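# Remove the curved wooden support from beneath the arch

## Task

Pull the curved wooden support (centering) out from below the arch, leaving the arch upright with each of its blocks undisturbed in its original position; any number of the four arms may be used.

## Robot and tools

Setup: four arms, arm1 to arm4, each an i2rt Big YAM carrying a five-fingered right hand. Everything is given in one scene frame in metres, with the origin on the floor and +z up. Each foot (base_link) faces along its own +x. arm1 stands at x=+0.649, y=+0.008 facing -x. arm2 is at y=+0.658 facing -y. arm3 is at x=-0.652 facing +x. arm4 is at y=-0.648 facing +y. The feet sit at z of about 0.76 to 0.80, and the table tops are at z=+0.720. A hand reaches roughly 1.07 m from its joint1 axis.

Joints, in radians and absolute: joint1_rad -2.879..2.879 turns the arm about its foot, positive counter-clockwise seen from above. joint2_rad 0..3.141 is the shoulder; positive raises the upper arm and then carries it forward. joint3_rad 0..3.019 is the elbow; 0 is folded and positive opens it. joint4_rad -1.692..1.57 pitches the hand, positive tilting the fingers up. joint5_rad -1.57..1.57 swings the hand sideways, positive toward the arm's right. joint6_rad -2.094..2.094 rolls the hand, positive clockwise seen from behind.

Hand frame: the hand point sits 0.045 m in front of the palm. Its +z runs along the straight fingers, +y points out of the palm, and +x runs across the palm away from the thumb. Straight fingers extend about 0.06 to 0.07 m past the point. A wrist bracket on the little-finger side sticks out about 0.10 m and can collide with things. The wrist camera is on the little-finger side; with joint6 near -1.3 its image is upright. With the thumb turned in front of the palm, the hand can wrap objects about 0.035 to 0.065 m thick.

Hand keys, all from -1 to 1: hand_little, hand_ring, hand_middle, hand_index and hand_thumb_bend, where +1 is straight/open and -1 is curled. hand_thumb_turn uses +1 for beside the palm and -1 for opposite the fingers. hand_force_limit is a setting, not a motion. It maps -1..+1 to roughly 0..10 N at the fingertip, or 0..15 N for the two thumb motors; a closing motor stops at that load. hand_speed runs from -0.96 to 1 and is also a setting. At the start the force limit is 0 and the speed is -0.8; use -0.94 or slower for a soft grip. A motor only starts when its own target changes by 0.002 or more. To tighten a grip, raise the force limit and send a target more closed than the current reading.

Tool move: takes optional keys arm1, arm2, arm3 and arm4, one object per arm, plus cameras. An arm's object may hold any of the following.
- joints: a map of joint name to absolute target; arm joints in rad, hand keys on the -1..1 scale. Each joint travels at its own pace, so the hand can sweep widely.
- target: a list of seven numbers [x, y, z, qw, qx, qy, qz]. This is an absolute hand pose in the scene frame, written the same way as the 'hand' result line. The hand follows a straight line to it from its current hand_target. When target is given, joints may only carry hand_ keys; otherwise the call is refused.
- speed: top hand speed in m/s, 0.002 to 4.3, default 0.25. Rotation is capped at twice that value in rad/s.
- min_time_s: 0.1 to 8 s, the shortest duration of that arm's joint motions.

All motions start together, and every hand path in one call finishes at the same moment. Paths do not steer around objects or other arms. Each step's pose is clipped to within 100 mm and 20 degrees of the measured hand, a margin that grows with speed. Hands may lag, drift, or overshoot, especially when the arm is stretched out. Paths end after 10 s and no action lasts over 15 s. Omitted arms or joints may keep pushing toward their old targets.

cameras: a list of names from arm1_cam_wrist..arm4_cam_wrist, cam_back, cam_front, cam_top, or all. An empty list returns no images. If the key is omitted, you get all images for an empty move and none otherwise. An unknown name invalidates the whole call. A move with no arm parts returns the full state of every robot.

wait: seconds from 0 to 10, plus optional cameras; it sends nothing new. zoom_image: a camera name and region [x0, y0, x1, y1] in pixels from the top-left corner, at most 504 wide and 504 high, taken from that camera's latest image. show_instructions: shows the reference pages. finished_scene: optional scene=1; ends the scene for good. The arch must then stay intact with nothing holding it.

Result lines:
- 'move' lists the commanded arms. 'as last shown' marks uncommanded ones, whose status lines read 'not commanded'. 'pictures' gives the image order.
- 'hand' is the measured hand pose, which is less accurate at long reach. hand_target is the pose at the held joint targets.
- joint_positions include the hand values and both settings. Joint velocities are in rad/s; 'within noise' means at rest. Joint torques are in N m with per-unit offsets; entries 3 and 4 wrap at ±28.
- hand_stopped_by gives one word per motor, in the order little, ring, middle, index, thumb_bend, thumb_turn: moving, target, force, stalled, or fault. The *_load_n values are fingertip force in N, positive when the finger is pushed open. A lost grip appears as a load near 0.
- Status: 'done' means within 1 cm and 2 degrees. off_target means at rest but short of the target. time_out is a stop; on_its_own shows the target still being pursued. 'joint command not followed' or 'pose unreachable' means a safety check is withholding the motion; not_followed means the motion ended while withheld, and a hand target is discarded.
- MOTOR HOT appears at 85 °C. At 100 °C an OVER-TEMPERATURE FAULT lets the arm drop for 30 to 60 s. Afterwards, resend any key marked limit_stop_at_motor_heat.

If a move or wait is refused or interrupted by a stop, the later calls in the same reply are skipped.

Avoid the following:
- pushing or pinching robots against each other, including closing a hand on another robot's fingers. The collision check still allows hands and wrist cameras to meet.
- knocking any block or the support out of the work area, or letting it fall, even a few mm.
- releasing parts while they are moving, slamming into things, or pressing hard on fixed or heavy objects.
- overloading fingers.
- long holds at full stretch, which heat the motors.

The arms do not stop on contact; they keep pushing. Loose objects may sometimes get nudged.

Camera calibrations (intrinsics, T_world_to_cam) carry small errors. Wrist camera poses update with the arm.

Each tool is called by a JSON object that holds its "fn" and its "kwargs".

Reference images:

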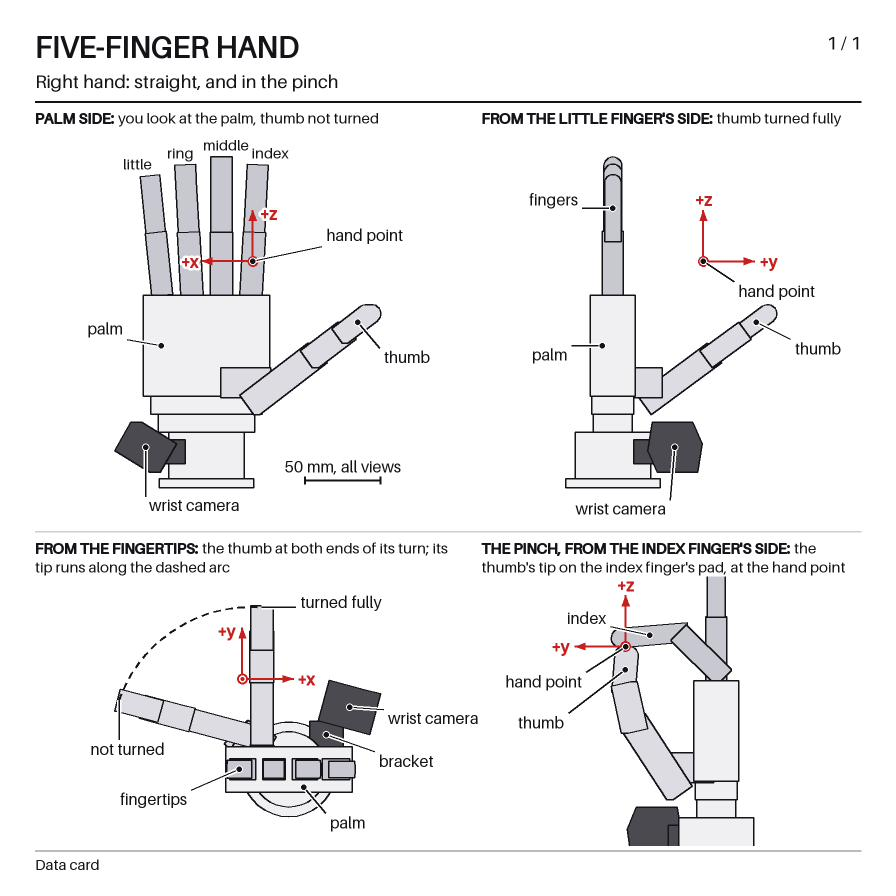

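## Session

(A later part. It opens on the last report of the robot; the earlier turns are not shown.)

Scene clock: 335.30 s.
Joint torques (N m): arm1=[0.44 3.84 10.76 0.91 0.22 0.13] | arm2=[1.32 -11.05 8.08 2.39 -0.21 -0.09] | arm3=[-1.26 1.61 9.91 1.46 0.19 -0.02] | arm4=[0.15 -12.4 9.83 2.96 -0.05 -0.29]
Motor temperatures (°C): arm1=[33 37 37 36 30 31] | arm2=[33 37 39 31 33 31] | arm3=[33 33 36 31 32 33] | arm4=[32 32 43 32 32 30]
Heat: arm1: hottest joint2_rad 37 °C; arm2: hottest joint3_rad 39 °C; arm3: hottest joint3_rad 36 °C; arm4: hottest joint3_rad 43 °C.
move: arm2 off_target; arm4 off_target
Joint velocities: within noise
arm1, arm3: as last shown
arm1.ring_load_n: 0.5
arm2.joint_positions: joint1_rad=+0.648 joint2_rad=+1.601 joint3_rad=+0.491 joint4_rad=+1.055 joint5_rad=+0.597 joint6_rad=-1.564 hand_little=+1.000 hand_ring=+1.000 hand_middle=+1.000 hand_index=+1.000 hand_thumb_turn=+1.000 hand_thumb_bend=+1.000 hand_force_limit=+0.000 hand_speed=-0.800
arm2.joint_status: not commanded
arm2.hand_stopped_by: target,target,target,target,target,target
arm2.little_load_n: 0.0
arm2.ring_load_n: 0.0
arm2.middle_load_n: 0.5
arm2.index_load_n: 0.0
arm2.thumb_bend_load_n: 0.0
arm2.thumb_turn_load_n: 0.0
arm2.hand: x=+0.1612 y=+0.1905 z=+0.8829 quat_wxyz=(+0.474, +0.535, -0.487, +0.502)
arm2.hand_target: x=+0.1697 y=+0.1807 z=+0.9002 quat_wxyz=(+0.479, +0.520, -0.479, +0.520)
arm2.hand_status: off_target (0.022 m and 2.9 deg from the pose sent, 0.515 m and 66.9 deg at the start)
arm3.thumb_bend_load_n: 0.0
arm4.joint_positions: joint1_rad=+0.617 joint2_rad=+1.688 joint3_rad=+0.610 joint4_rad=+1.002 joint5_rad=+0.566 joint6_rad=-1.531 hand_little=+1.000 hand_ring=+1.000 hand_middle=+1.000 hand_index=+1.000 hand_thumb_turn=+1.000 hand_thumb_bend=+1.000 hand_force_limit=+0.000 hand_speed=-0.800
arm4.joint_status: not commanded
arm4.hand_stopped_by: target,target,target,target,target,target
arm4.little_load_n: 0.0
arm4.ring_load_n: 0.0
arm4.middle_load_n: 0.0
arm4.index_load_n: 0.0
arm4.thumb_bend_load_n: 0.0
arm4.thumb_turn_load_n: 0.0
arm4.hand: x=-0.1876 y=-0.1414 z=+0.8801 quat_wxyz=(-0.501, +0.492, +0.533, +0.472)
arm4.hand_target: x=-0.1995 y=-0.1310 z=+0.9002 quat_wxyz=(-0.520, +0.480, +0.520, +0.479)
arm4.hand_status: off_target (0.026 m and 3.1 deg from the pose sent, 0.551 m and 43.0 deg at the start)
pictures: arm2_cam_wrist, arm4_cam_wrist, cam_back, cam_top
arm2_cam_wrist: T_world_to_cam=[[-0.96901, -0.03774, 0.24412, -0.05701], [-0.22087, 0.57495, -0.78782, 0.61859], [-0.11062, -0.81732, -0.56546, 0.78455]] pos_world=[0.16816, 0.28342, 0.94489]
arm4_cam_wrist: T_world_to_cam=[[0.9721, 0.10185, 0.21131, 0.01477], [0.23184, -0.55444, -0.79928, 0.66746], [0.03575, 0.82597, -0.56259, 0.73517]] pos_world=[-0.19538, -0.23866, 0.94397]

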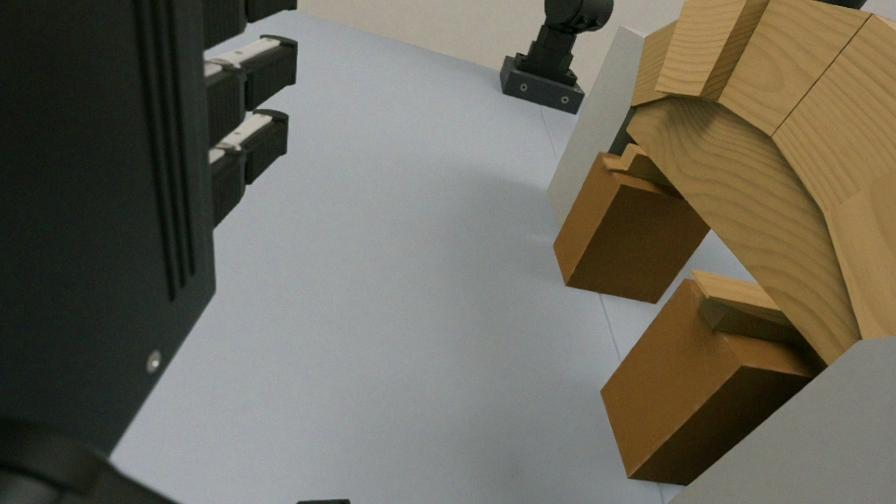

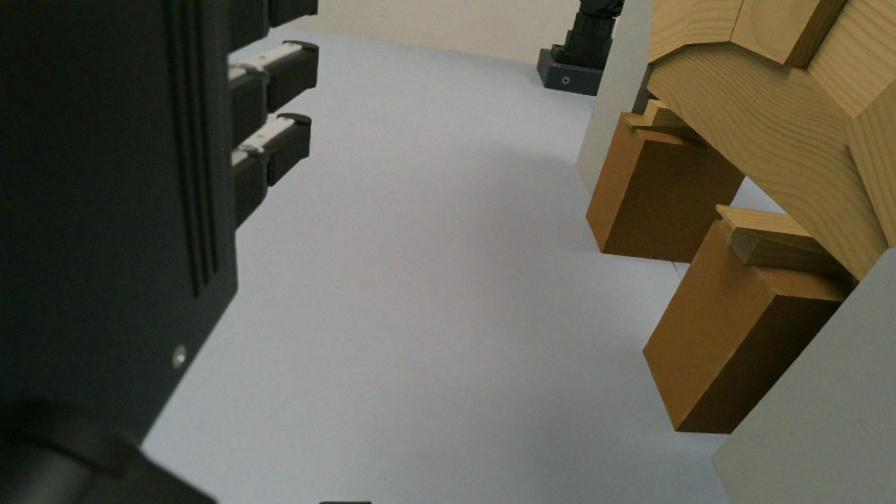

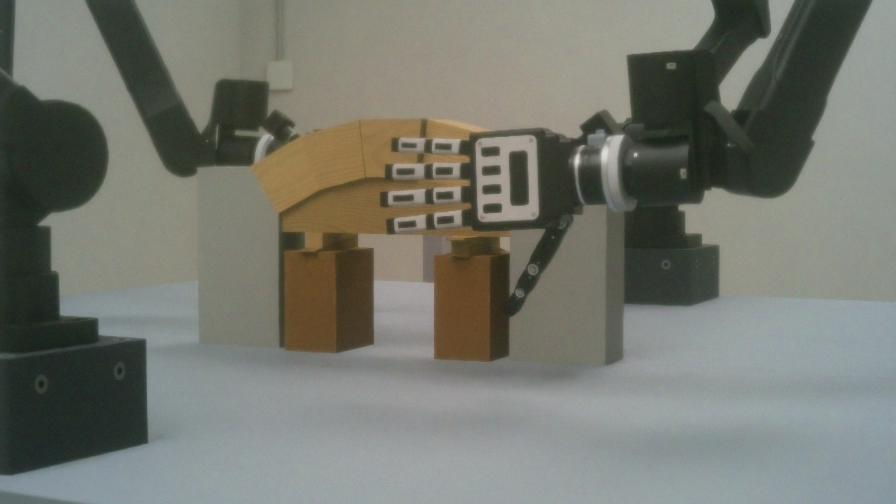

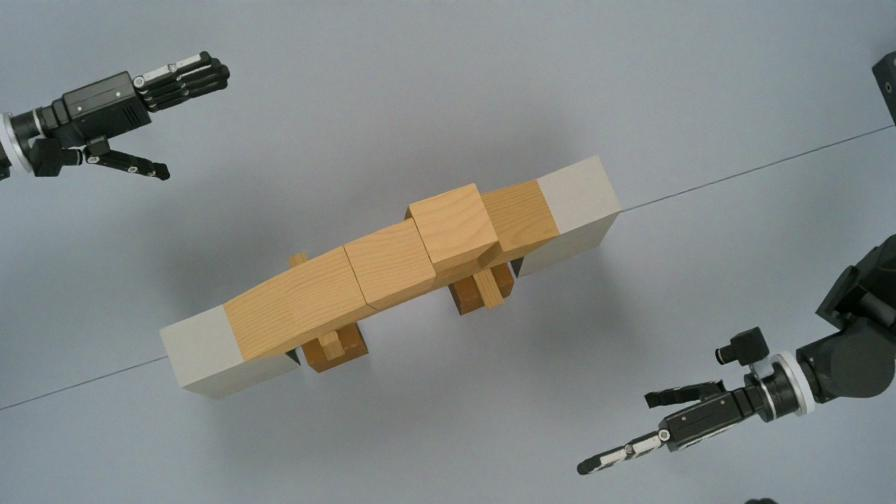

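{"fn": "move", "kwargs": {"cameras": ["all"]}}

{"fn": "zoom_image", "kwargs": {"camera": "cam_top", "region": [340, 150, 640, 340]}}

{"fn": "zoom_image", "kwargs": {"camera": "cam_front", "region": [320, 190, 690, 400]}}

Scene clock: 342.00 s.
Joint torques (N m): arm1=[0.03 3.25 10.63 0.98 0.23 0.06] | arm2=[1.49 -10.87 8.06 2.37 -0.21 -0.11] | arm3=[-1.44 1.49 9.96 1.46 0.19 0] | arm4=[0.38 -12.34 9.77 2.89 -0.06 -0.26]
Motor temperatures (°C): arm1=[33 36 38 36 30 31] | arm2=[33 37 39 31 33 31] | arm3=[33 33 36 31 32 33] | arm4=[32 32 42 32 32 30]
Heat: arm1: hottest joint3_rad 38 °C; arm2: hottest joint3_rad 39 °C; arm3: hottest joint3_rad 36 °C; arm4: hottest joint3_rad 42 °C.
Joint velocities: within noise
arm1.joint_positions: joint1_rad=-0.222 joint2_rad=+0.617 joint3_rad=+1.378 joint4_rad=-0.482 joint5_rad=-0.004 joint6_rad=-1.565 hand_little=+1.000 hand_ring=+1.000 hand_middle=+1.000 hand_index=+1.000 hand_thumb_turn=+1.000 hand_thumb_bend=+1.000 hand_force_limit=+0.000 hand_speed=-0.800
arm1.joint_status: not commanded
arm1.hand_stopped_by: target,target,target,target,target,target
arm1.little_load_n: 0.0
arm1.ring_load_n: 0.0
arm1.middle_load_n: 0.0
arm1.index_load_n: 0.0
arm1.thumb_bend_load_n: 0.0
arm1.thumb_turn_load_n: 0.0
arm1.hand: x=+0.3707 y=+0.1224 z=+1.5082 quat_wxyz=(+0.797, -0.055, -0.598, -0.064) (m; scene frame)
arm1.hand_target: x=+0.3730 y=+0.1231 z=+1.5136 quat_wxyz=(+0.796, -0.059, -0.599, -0.064) (m; scene frame)
arm1.hand_status: not commanded
arm2.joint_positions: joint1_rad=+0.648 joint2_rad=+1.601 joint3_rad=+0.491 joint4_rad=+1.055 joint5_rad=+0.597 joint6_rad=-1.565 hand_little=+1.000 hand_ring=+1.000 hand_middle=+1.000 hand_index=+1.000 hand_thumb_turn=+1.000 hand_thumb_bend=+1.000 hand_force_limit=+0.000 hand_speed=-0.800
arm2.joint_status: not commanded
arm2.hand_stopped_by: target,target,target,target,target,target
arm2.little_load_n: 0.0
arm2.ring_load_n: 0.0
arm2.middle_load_n: 0.0
arm2.index_load_n: 0.0
arm2.thumb_bend_load_n: 0.0
arm2.thumb_turn_load_n: 0.0
arm2.hand: x=+0.1612 y=+0.1905 z=+0.8829 quat_wxyz=(+0.474, +0.535, -0.487, +0.502) (m; scene frame)
arm2.hand_target: x=+0.1697 y=+0.1807 z=+0.9002 quat_wxyz=(+0.479, +0.520, -0.479, +0.520) (m; scene frame)
arm2.hand_status: off_target (0.022 m and 2.9 deg from the pose sent, 0.515 m and 66.9 deg at the start)
arm3.joint_positions: joint1_rad=-0.261 joint2_rad=+0.618 joint3_rad=+1.336 joint4_rad=-0.483 joint5_rad=-0.003 joint6_rad=-1.559 hand_little=+1.000 hand_ring=+1.000 hand_middle=+1.000 hand_index=+1.000 hand_thumb_turn=+1.000 hand_thumb_bend=+1.000 hand_force_limit=+0.000 hand_speed=-0.800
arm3.joint_status: not commanded
arm3.hand_stopped_by: target,target,target,target,target,target
arm3.little_load_n: 0.0
arm3.ring_load_n: 0.0
arm3.middle_load_n: 0.0
arm3.index_load_n: 0.0
arm3.thumb_bend_load_n: 0.0
arm3.thumb_turn_load_n: 0.0
arm3.hand: x=-0.3666 y=-0.1336 z=+1.4840 quat_wxyz=(+0.104, +0.616, -0.088, +0.776) (m; scene frame)
arm3.hand_target: x=-0.3748 y=-0.1350 z=+1.4967 quat_wxyz=(+0.110, +0.610, -0.091, +0.779) (m; scene frame)
arm3.hand_status: not commanded
arm4.joint_positions: joint1_rad=+0.617 joint2_rad=+1.688 joint3_rad=+0.610 joint4_rad=+1.002 joint5_rad=+0.566 joint6_rad=-1.531 hand_little=+1.000 hand_ring=+1.000 hand_middle=+1.000 hand_index=+1.000 hand_thumb_turn=+1.000 hand_thumb_bend=+1.000 hand_force_limit=+0.000 hand_speed=-0.800
arm4.joint_status: not commanded
arm4.hand_stopped_by: target,target,target,target,target,target
arm4.little_load_n: 0.0
arm4.ring_load_n: 0.0
arm4.middle_load_n: 0.0
arm4.index_load_n: 0.0
arm4.thumb_bend_load_n: 0.0
arm4.thumb_turn_load_n: 0.0
arm4.hand: x=-0.1876 y=-0.1414 z=+0.8801 quat_wxyz=(-0.501, +0.492, +0.533, +0.472) (m; scene frame)
arm4.hand_target: x=-0.1995 y=-0.1310 z=+0.9002 quat_wxyz=(-0.520, +0.480, +0.520, +0.479) (m; scene frame)
arm4.hand_status: off_target (0.026 m and 3.1 deg from the pose sent, 0.551 m and 43.0 deg at the start)
pictures: arm1_cam_wrist, arm2_cam_wrist, arm3_cam_wrist, arm4_cam_wrist, cam_back, cam_front, cam_top
camera_calibration:
arm1_cam_wrist: T_world_to_cam=[[0.21191, 0.9374, 0.27636, -0.6123], [0.3269, 0.19851, -0.92398, 1.24231], [-0.921, 0.28614, -0.26437, 0.81707]] pos_world=[0.47616, 0.09357, 1.53309]
arm2_cam_wrist: T_world_to_cam=[[-0.9689, -0.03782, 0.24455, -0.05745], [-0.22126, 0.57496, -0.78769, 0.61861], [-0.11082, -0.8173, -0.56545, 0.78462]] pos_world=[0.16816, 0.28342, 0.94499]
arm3_cam_wrist: T_world_to_cam=[[-0.30111, -0.91959, 0.25235, -0.6025], [-0.36285, -0.13424, -0.92213, 1.21914], [0.88186, -0.36923, -0.29325, 0.81963]] pos_world=[-0.46185, -0.08777, 1.51661]
arm4_cam_wrist: T_world_to_cam=[[0.97202, 0.10187, 0.21167, 0.01442], [0.23214, -0.55445, -0.79918, 0.66743], [0.03595, 0.82596, -0.56258, 0.73521]] pos_world=[-0.19538, -0.23866, 0.94397]

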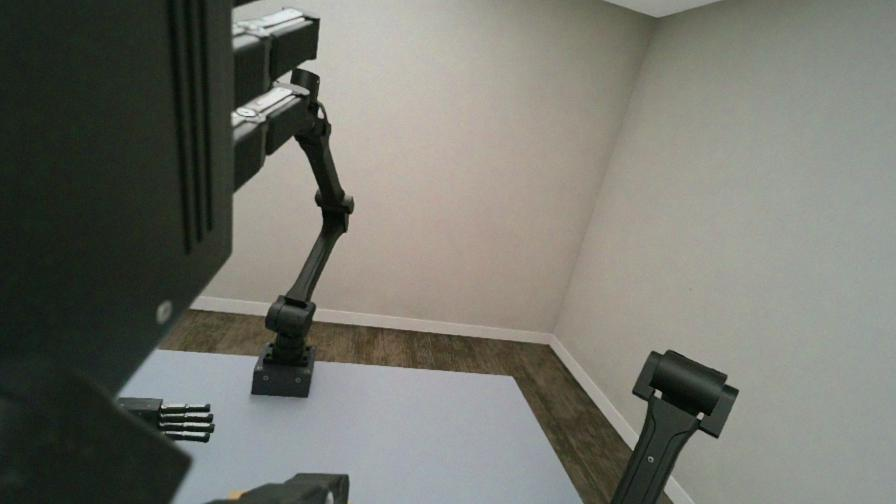

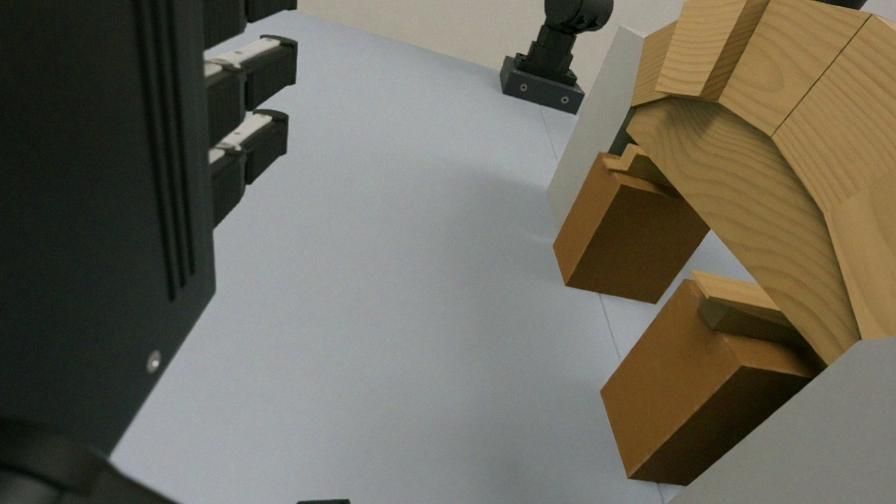

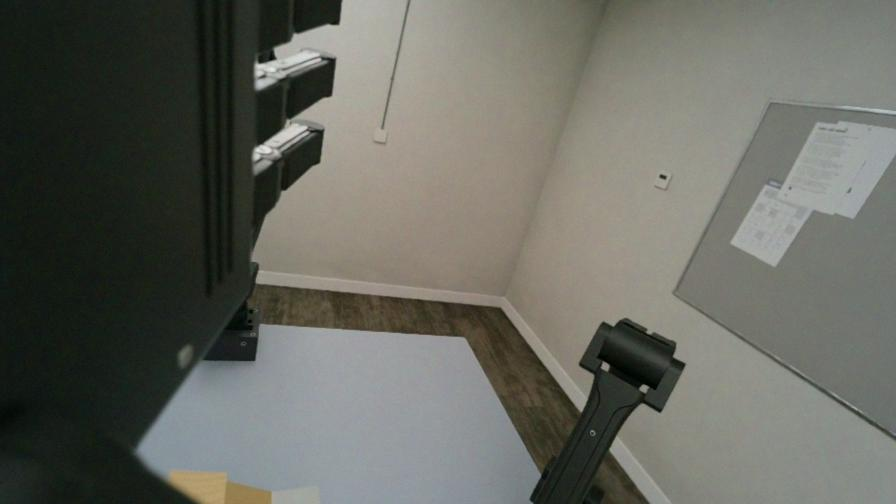

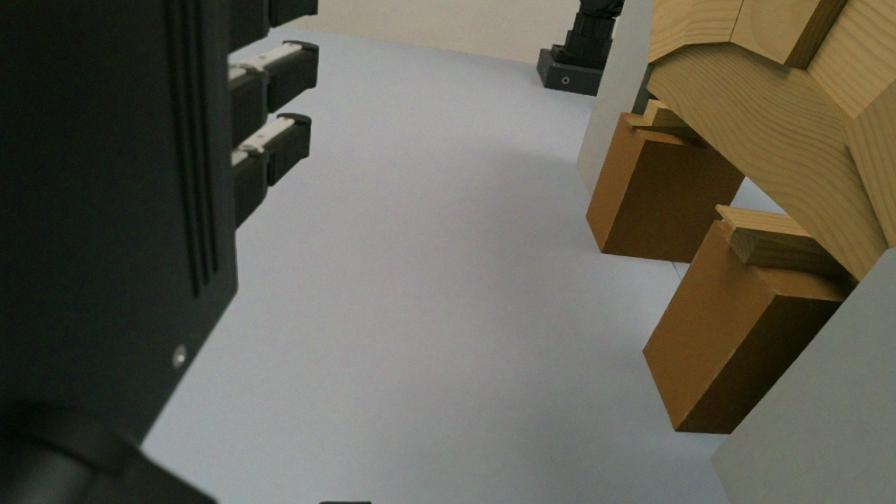

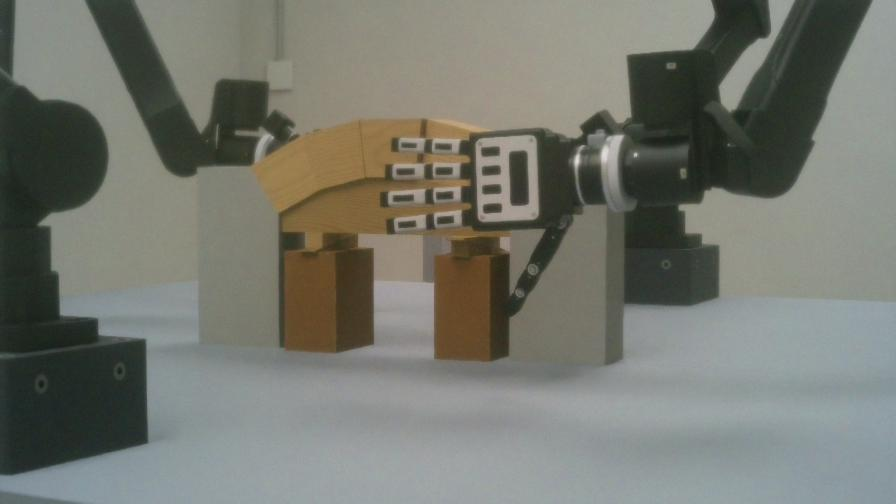

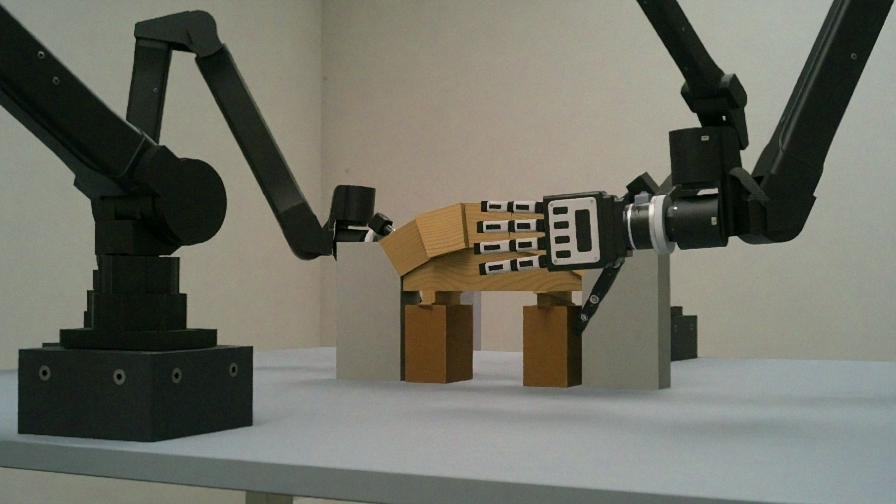

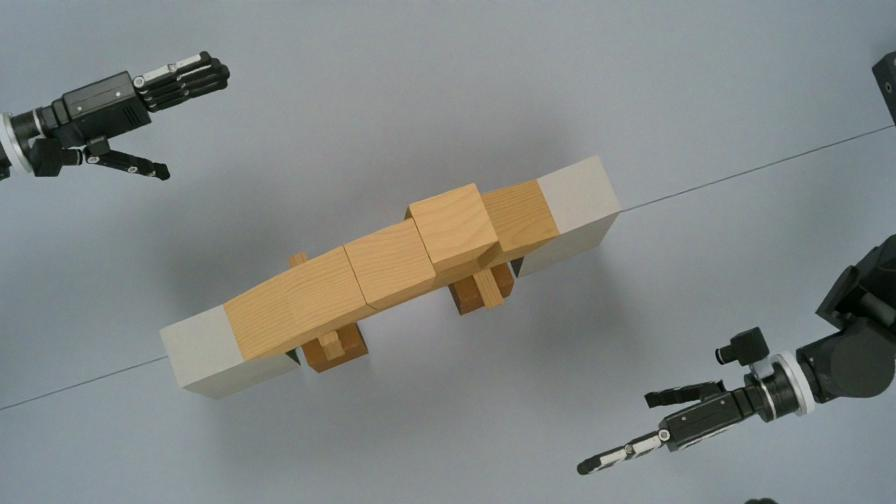

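Scaled by 1.680 from the camera's image (finer frame: 1280x720).

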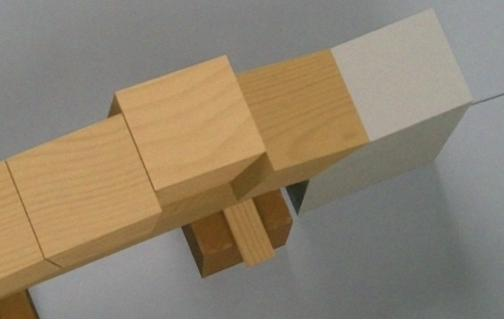

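Scaled by 1.362 from the camera's image (finer frame: 1280x720).

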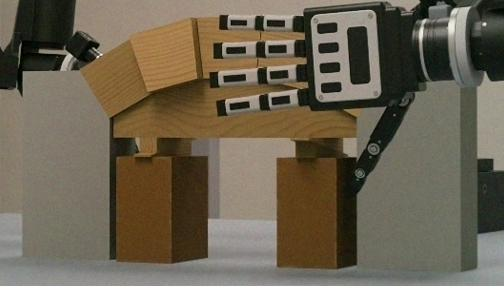

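{"fn": "move", "kwargs": {"arm2": {"target": [0.19, 0.27, 0.92, 0.4793, 0.5199, -0.4793, 0.5199], "speed": 0.25}, "arm1": {"target": [0.25, 0.04, 0.92, 0.7065, 0.0287, -0.7065, 0.0287], "speed": 0.25, "joints": {"hand_little": -1, "hand_ring": -1, "hand_middle": -1}}}}

{"fn": "move", "kwargs": {"arm1": {"target": [0.154, 0.034, 0.91, 0.7065, 0.0287, -0.7065, 0.0287], "speed": 0.15}, "cameras": ["arm1_cam_wrist", "cam_top", "cam_back", "cam_front"]}}

{"fn": "zoom_image", "kwargs": {"camera": "cam_top", "region": [340, 100, 640, 340]}}

Scene clock: 381.17 s.
Joint torques (N m): arm1=[1.14 -2.02 5.01 3.1 0.23 -0.07] | arm2=[2.02 -9.64 5.33 0.66 0.03 -0.1] | arm3=[-1.67 1.85 9.87 1.33 0.2 0] | arm4=[0.15 -12.28 9.81 3.03 -0.05 -0.25]
Motor temperatures (°C): arm1=[33 36 41 36 30 31] | arm2=[33 37 39 31 33 31] | arm3=[32 33 38 31 32 32] | arm4=[32 32 40 32 32 30]
Heat: arm1: hottest joint3_rad 41 °C; arm2: hottest joint3_rad 39 °C; arm3: hottest joint3_rad 38 °C; arm4: hottest joint3_rad 40 °C.
move: arm1 done; arm2 done
Joint velocities: within noise
arm1.joint_positions: joint1_rad=+0.010 joint2_rad=+1.314 joint3_rad=+0.109 joint4_rad=+1.185 joint5_rad=-0.017 joint6_rad=-1.566 hand_little=-1.000 hand_ring=-1.000 hand_middle=-1.000 hand_index=+1.000 hand_thumb_turn=+1.000 hand_thumb_bend=+1.000 hand_force_limit=+0.000 hand_speed=-0.800
arm1.joint_status: all done
arm1.hand_stopped_by: target,target,target,target,target,target
arm1.little_load_n: 0.0
arm1.ring_load_n: 0.0
arm1.middle_load_n: 0.0
arm1.index_load_n: 0.0
arm1.thumb_bend_load_n: 0.0
arm1.thumb_turn_load_n: 0.0
arm1.hand: x=+0.2497 y=+0.0426 z=+0.9175 quat_wxyz=(+0.701, +0.023, -0.712, +0.031)
arm1.hand_target: x=+0.2501 y=+0.0401 z=+0.9200 quat_wxyz=(+0.706, +0.028, -0.707, +0.029)
arm1.hand_status: done (0.004 m and 1.1 deg from the pose sent, 0.606 m and 21.6 deg at the start)
arm2.joint_positions: joint1_rad=+0.877 joint2_rad=+1.434 joint3_rad=+0.407 joint4_rad=+1.042 joint5_rad=+0.825 joint6_rad=-1.567 hand_little=+1.000 hand_ring=+1.000 hand_middle=+1.000 hand_index=+1.000 hand_thumb_turn=+1.000 hand_thumb_bend=+1.000 hand_force_limit=+0.000 hand_speed=-0.800
arm2.joint_status: not commanded
arm2.hand_stopped_by: target,target,target,target,target,target
arm2.little_load_n: 0.0
arm2.ring_load_n: 0.0
arm2.middle_load_n: 0.0
arm2.index_load_n: 0.0
arm2.thumb_bend_load_n: 0.0
arm2.thumb_turn_load_n: 0.0
arm2.hand: x=+0.1903 y=+0.2665 z=+0.9198 quat_wxyz=(+0.477, +0.512, -0.484, +0.526)
arm2.hand_target: x=+0.1900 y=+0.2699 z=+0.9201 quat_wxyz=(+0.479, +0.520, -0.479, +0.520)
arm2.hand_status: done (0.004 m and 1.2 deg from the pose sent, 0.092 m and 2.9 deg at the start)
arm3, arm4: as last shown
pictures: none

Scene clock: 382.37 s.
Joint torques (N m): arm1=[1.26 -4.72 6.99 3.06 0.1 -0.07] | arm2=[1.96 -9.64 5.34 0.69 0.04 -0.11] | arm3=[-1.2 1.67 9.91 1.39 0.2 -0.02] | arm4=[0.21 -12.51 9.76 2.93 -0.07 -0.26]
Motor temperatures (°C): arm1=[33 36 41 36 30 31] | arm2=[33 37 39 31 33 31] | arm3=[32 33 38 31 32 32] | arm4=[32 32 40 32 32 30]
Heat: arm1: hottest joint3_rad 41 °C; arm2: hottest joint3_rad 39 °C; arm3: hottest joint3_rad 38 °C; arm4: hottest joint3_rad 40 °C.
move: arm1 off_target
Joint velocities: within noise
arm1.joint_positions: joint1_rad=+0.011 joint2_rad=+1.588 joint3_rad=+0.331 joint4_rad=+1.215 joint5_rad=-0.016 joint6_rad=-1.566 hand_little=-1.000 hand_ring=-1.000 hand_middle=-1.000 hand_index=+1.000 hand_thumb_turn=+1.000 hand_thumb_bend=+1.000 hand_force_limit=+0.000 hand_speed=-0.800
arm1.joint_status: not commanded
arm1.hand_stopped_by: target,target,target,target,target,target
arm1.little_load_n: 0.0
arm1.ring_load_n: 0.0
arm1.middle_load_n: 0.0
arm1.index_load_n: 0.0
arm1.thumb_bend_load_n: 0.0
arm1.thumb_turn_load_n: 0.0
arm1.hand: x=+0.1643 y=+0.0369 z=+0.8994 quat_wxyz=(+0.693, +0.023, -0.719, +0.031)
arm1.hand_target: x=+0.1545 y=+0.0340 z=+0.9101 quat_wxyz=(+0.706, +0.029, -0.707, +0.029)
arm1.hand_status: off_target (0.015 m and 2.2 deg from the pose sent, 0.096 m and 1.1 deg at the start)
arm2, arm3, arm4: as last shown
arm3.ring_load_n: 0.5
pictures: arm1_cam_wrist, cam_back, cam_front, cam_top
arm1_cam_wrist: T_world_to_cam=[[-0.11374, 0.95398, 0.27745, -0.26822], [0.54272, 0.29357, -0.78694, 0.60211], [-0.83218, 0.06107, -0.55114, 0.74204]] pos_world=[0.26022, 0.03381, 0.9572]

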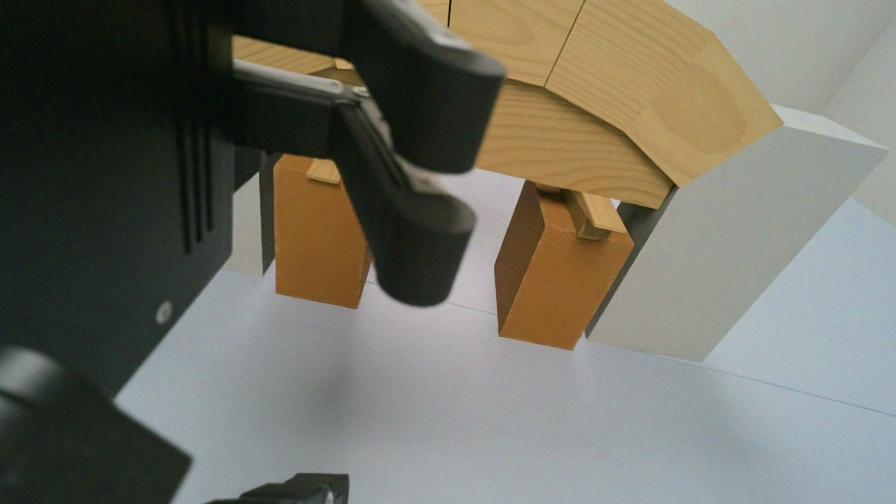

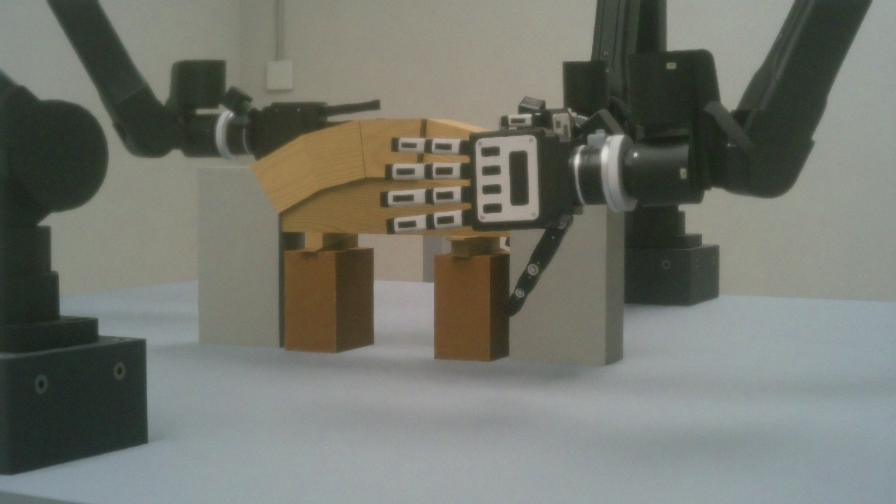

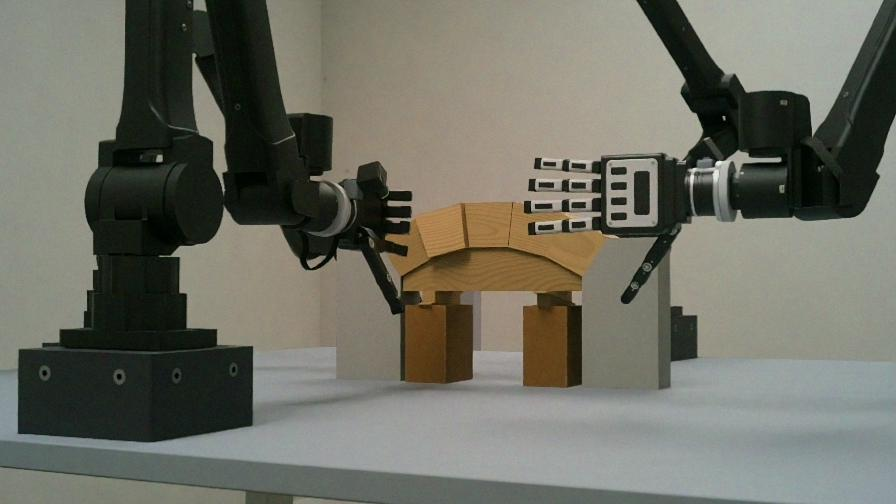

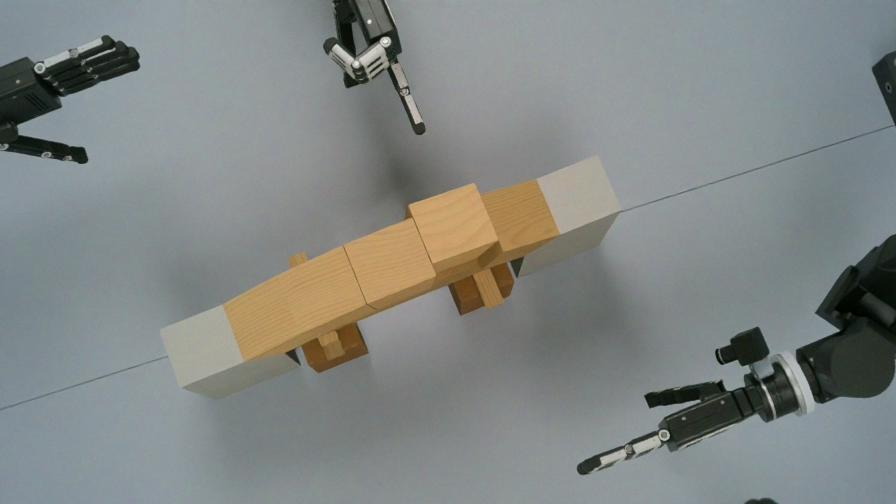

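Scaled by 1.680 from the camera's image (finer frame: 1280x720).

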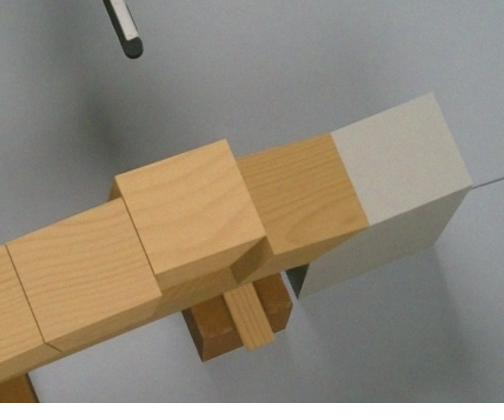

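{"fn": "move", "kwargs": {"arm1": {"target": [0.0947, 0.0291, 0.91, 0.7065, 0.0287, -0.7065, 0.0287], "speed": 0.08}, "cameras": ["arm1_cam_wrist", "cam_top"]}}

{"fn": "zoom_image", "kwargs": {"camera": "cam_top", "region": [380, 140, 540, 300]}}

Scene clock: 396.97 s.
Joint torques (N m): arm1=[0.62 -6.01 7.83 0.98 0.24 -0.08] | arm2=[1.85 -9.88 5.35 0.7 0.04 -0.11] | arm3=[-1.73 1.73 9.87 1.44 0.19 -0.04] | arm4=[0.09 -12.45 9.72 2.92 -0.04 -0.27]
Motor temperatures (°C): arm1=[33 36 40 36 30 31] | arm2=[33 37 38 31 33 31] | arm3=[32 32 39 31 32 32] | arm4=[32 32 40 32 32 30]
Heat: arm1: hottest joint3_rad 40 °C; arm2: hottest joint3_rad 38 °C; arm3: hottest joint3_rad 39 °C; arm4: hottest joint3_rad 40 °C.
move: arm1 off_target
Joint velocities: within noise
arm1.joint_positions: joint1_rad=+0.011 joint2_rad=+1.681 joint3_rad=+0.490 joint4_rad=+1.194 joint5_rad=-0.016 joint6_rad=-1.566 hand_little=-1.000 hand_ring=-1.000 hand_middle=-1.000 hand_index=+1.000 hand_thumb_turn=+1.000 hand_thumb_bend=+1.000 hand_force_limit=+0.000 hand_speed=-0.800
arm1.joint_status: not commanded
arm1.hand_stopped_by: target,target,target,target,target,target
arm1.little_load_n: 0.0
arm1.ring_load_n: 0.0
arm1.middle_load_n: 0.0
arm1.index_load_n: 0.0
arm1.thumb_bend_load_n: -0.5
arm1.thumb_turn_load_n: 0.0
arm1.hand: x=+0.1046 y=+0.0334 z=+0.9113 quat_wxyz=(+0.709, +0.023, -0.704, +0.031)
arm1.hand_target: x=+0.0951 y=+0.0291 z=+0.9101 quat_wxyz=(+0.707, +0.029, -0.706, +0.029)
arm1.hand_status: off_target (0.011 m and 0.8 deg from the pose sent, 0.071 m and 2.2 deg at the start)
arm2, arm3, arm4: as last shown
arm3.ring_load_n: 0.0
arm1_cam_wrist: T_world_to_cam=[[-0.10124, 0.95476, 0.27962, -0.27824], [0.50783, 0.29128, -0.81072, 0.67022], [-0.85549, 0.05992, -0.51434, 0.66806]] pos_world=[0.20299, 0.0304, 0.96477]

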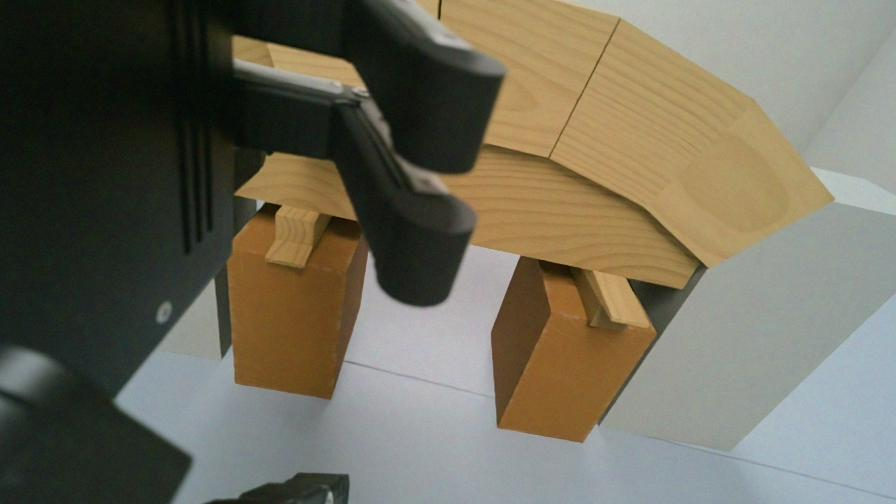

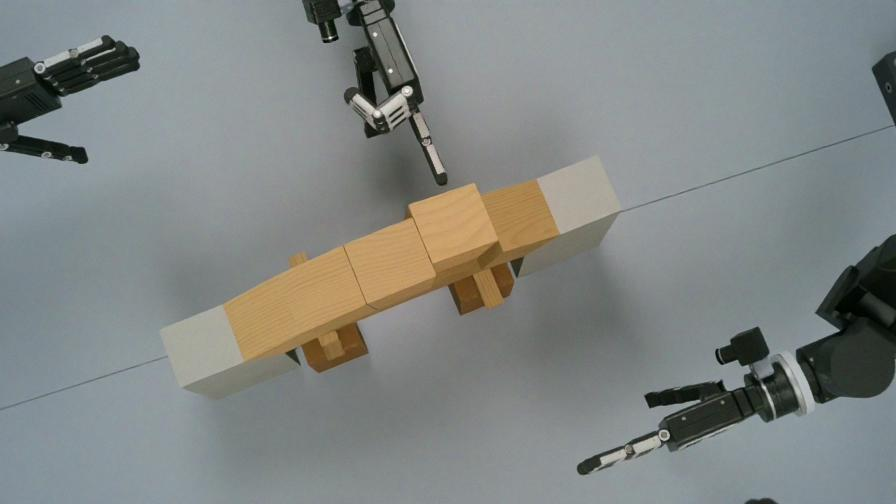

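Scaled by 3.150 from the camera's image (finer frame: 1280x720).

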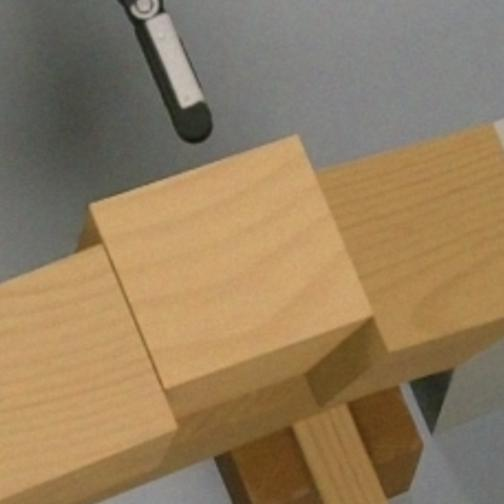

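{"fn": "move", "kwargs": {"arm1": {"target": [0.0788, 0.0278, 0.91, 0.7065, 0.0287, -0.7065, 0.0287], "speed": 0.03}, "cameras": ["cam_top"]}}

{"fn": "zoom_image", "kwargs": {"camera": "cam_top", "region": [380, 140, 540, 300]}}

Scene clock: 402.83 s.
Joint torques (N m): arm1=[1.08 -6.24 8.36 1.06 0.27 -0.08] | arm2=[1.96 -9.7 5.34 0.73 0.03 -0.11] | arm3=[-1.26 1.38 9.91 1.39 0.16 0.01] | arm4=[0.15 -12.04 9.84 2.97 -0.05 -0.26]
Motor temperatures (°C): arm1=[33 36 39 36 30 31] | arm2=[33 37 38 31 33 31] | arm3=[32 32 39 31 32 32] | arm4=[32 32 40 32 32 30]
Heat: arm1: hottest joint3_rad 39 °C; arm2: hottest joint3_rad 38 °C; arm3: hottest joint3_rad 39 °C; arm4: hottest joint3_rad 40 °C.
move: arm1 off_target
Joint velocities: within noise
arm1.joint_positions: joint1_rad=+0.012 joint2_rad=+1.705 joint3_rad=+0.532 joint4_rad=+1.175 joint5_rad=-0.016 joint6_rad=-1.566 hand_little=-1.000 hand_ring=-1.000 hand_middle=-1.000 hand_index=+1.000 hand_thumb_turn=+1.000 hand_thumb_bend=+1.000 hand_force_limit=+0.000 hand_speed=-0.800
arm1.joint_status: not commanded
arm1.hand_stopped_by: target,target,target,target,target,target
arm1.little_load_n: 0.0
arm1.ring_load_n: -0.5
arm1.middle_load_n: 0.0
arm1.index_load_n: 0.0
arm1.thumb_bend_load_n: 0.0
arm1.thumb_turn_load_n: 0.0
arm1.hand: x=+0.0895 y=+0.0324 z=+0.9110 quat_wxyz=(+0.709, +0.023, -0.704, +0.031)
arm1.hand_target: x=+0.0792 y=+0.0277 z=+0.9103 quat_wxyz=(+0.707, +0.029, -0.706, +0.029)
arm1.hand_status: off_target (0.012 m and 0.8 deg from the pose sent, 0.026 m and 0.8 deg at the start)
arm2, arm3, arm4: as last shown

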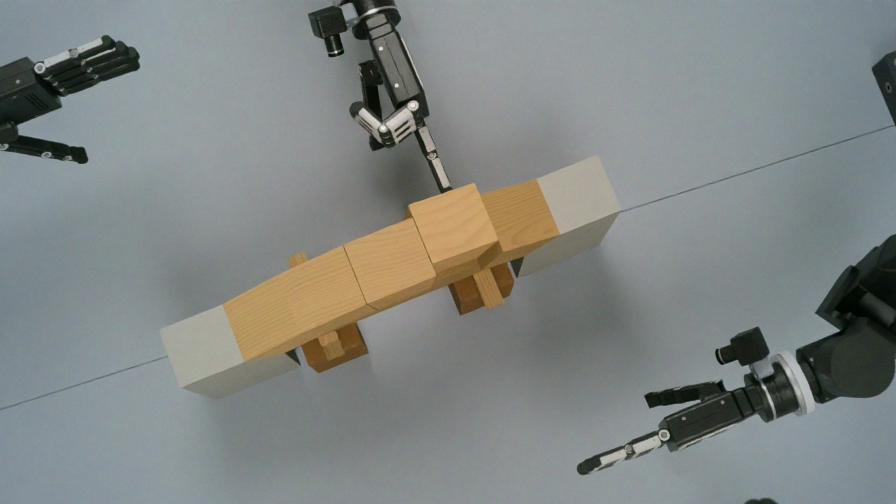

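Scaled by 3.150 from the camera's image (finer frame: 1280x720).

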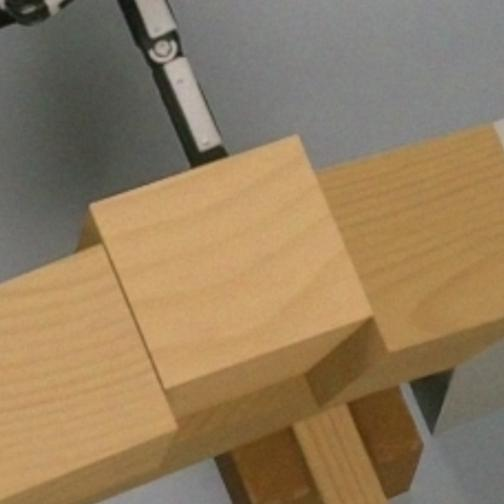

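{"fn": "move", "kwargs": {"arm1": {"target": [0.0718, 0.0272, 0.91, 0.7065, 0.0287, -0.7065, 0.0287], "speed": 0.02}, "cameras": ["cam_top"]}}

{"fn": "zoom_image", "kwargs": {"camera": "cam_top", "region": [380, 140, 540, 300]}}

Scene clock: 406.63 s.
Joint torques (N m): arm1=[1.55 -7.18 8.69 1.01 0.23 -0.05] | arm2=[2.02 -9.7 5.3 0.72 0.03 -0.11] | arm3=[-1.38 1.49 9.85 1.39 0.17 -0.02] | arm4=[0.44 -12.22 9.83 2.92 -0.04 -0.26]
Motor temperatures (°C): arm1=[33 36 40 35 30 31] | arm2=[33 37 38 30 33 31] | arm3=[32 32 39 30 32 32] | arm4=[32 32 40 32 32 30]
Heat: arm1: hottest joint3_rad 40 °C; arm2: hottest joint3_rad 38 °C; arm3: hottest joint3_rad 39 °C; arm4: hottest joint3_rad 40 °C.
move: arm1 off_target
Joint velocities: within noise
arm1.joint_positions: joint1_rad=+0.012 joint2_rad=+1.715 joint3_rad=+0.549 joint4_rad=+1.167 joint5_rad=-0.016 joint6_rad=-1.566 hand_little=-1.000 hand_ring=-1.000 hand_middle=-1.000 hand_index=+1.000 hand_thumb_turn=+1.000 hand_thumb_bend=+1.000 hand_force_limit=+0.000 hand_speed=-0.800
arm1.joint_status: not commanded
arm1.hand_stopped_by: target,target,target,target,target,target
arm1.little_load_n: 0.0
arm1.ring_load_n: 0.0
arm1.middle_load_n: 0.0
arm1.index_load_n: 0.0
arm1.thumb_bend_load_n: 0.0
arm1.thumb_turn_load_n: 0.0
arm1.hand: x=+0.0835 y=+0.0319 z=+0.9106 quat_wxyz=(+0.708, +0.023, -0.705, +0.031)
arm1.hand_target: x=+0.0723 y=+0.0270 z=+0.9101 quat_wxyz=(+0.707, +0.029, -0.706, +0.029)
arm1.hand_status: off_target (0.013 m and 0.8 deg from the pose sent, 0.019 m and 0.8 deg at the start)
arm2, arm3, arm4: as last shown

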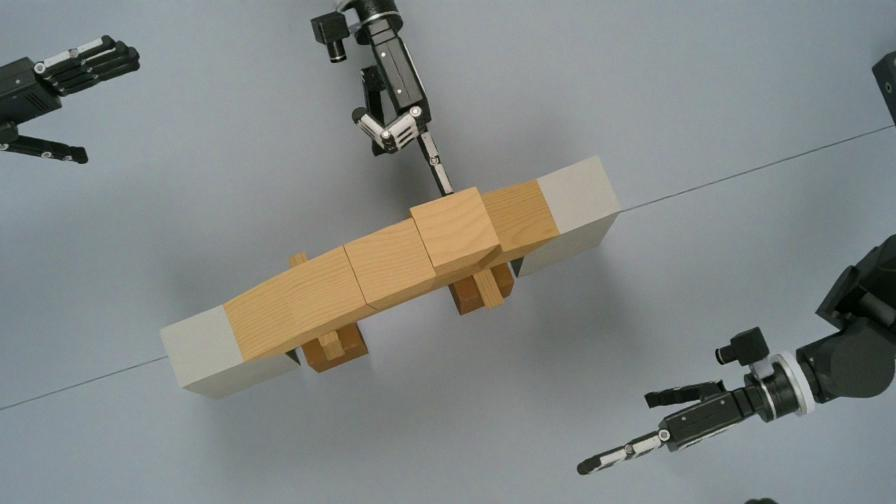

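Scaled by 3.150 from the camera's image (finer frame: 1280x720).

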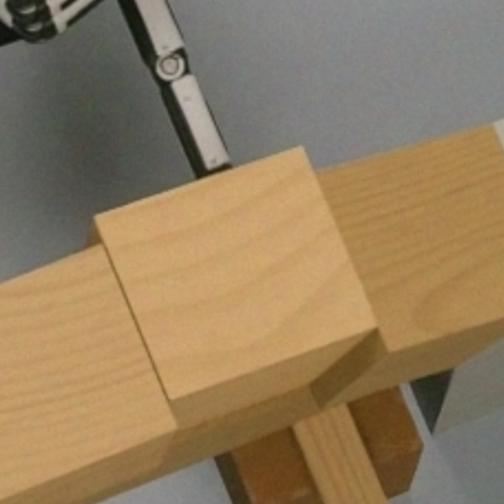

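{"fn": "move", "kwargs": {"arm1": {"target": [0.0658, 0.0267, 0.91, 0.7065, 0.0287, -0.7065, 0.0287], "speed": 0.02}, "cameras": ["cam_top"]}}

{"fn": "zoom_image", "kwargs": {"camera": "cam_top", "region": [380, 140, 540, 300]}}

Scene clock: 414.57 s.
Joint torques (N m): arm1=[2.2 -6.36 8.81 0.95 0.23 -0.08] | arm2=[2.02 -9.76 5.3 0.72 0.03 -0.11] | arm3=[-1.44 1.73 9.91 1.39 0.2 -0.01] | arm4=[0.5 -12.45 9.78 2.89 -0.05 -0.27]
Motor temperatures (°C): arm1=[33 36 40 35 30 31] | arm2=[33 37 37 30 33 31] | arm3=[32 32 39 30 32 32] | arm4=[32 32 40 32 32 30]
Heat: arm1: hottest joint3_rad 40 °C; arm2: hottest joint2_rad 37 °C; arm3: hottest joint3_rad 39 °C; arm4: hottest joint3_rad 40 °C.
move: arm1 off_target
Joint velocities: within noise
arm1.joint_positions: joint1_rad=+0.012 joint2_rad=+1.724 joint3_rad=+0.565 joint4_rad=+1.159 joint5_rad=-0.015 joint6_rad=-1.566 hand_little=-1.000 hand_ring=-1.000 hand_middle=-1.000 hand_index=+1.000 hand_thumb_turn=+1.000 hand_thumb_bend=+1.000 hand_force_limit=+0.000 hand_speed=-0.800
arm1.joint_status: not commanded
arm1.hand_stopped_by: target,target,target,target,target,target
arm1.little_load_n: 0.0
arm1.ring_load_n: 0.0
arm1.middle_load_n: 0.0
arm1.index_load_n: 0.0
arm1.thumb_bend_load_n: 0.0
arm1.thumb_turn_load_n: 0.0
arm1.hand: x=+0.0775 y=+0.0316 z=+0.9106 quat_wxyz=(+0.708, +0.023, -0.705, +0.031)
arm1.hand_target: x=+0.0663 y=+0.0266 z=+0.9101 quat_wxyz=(+0.707, +0.029, -0.706, +0.029)
arm1.hand_status: off_target (0.013 m and 0.8 deg from the pose sent, 0.018 m and 0.8 deg at the start)
arm2, arm3, arm4: as last shown

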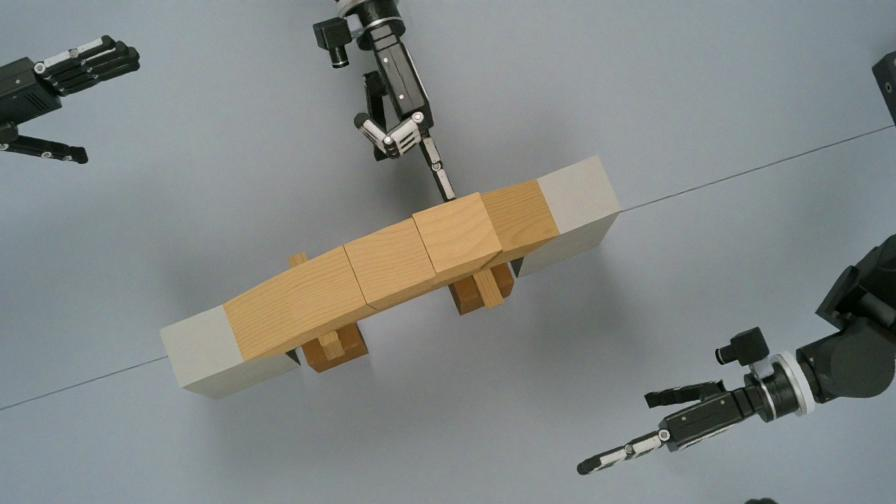

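Scaled by 3.150 from the camera's image (finer frame: 1280x720).

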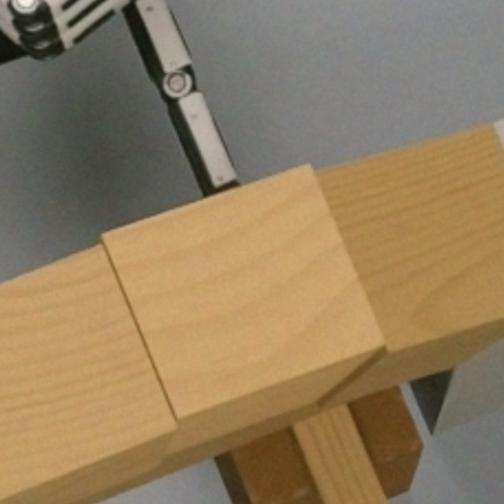

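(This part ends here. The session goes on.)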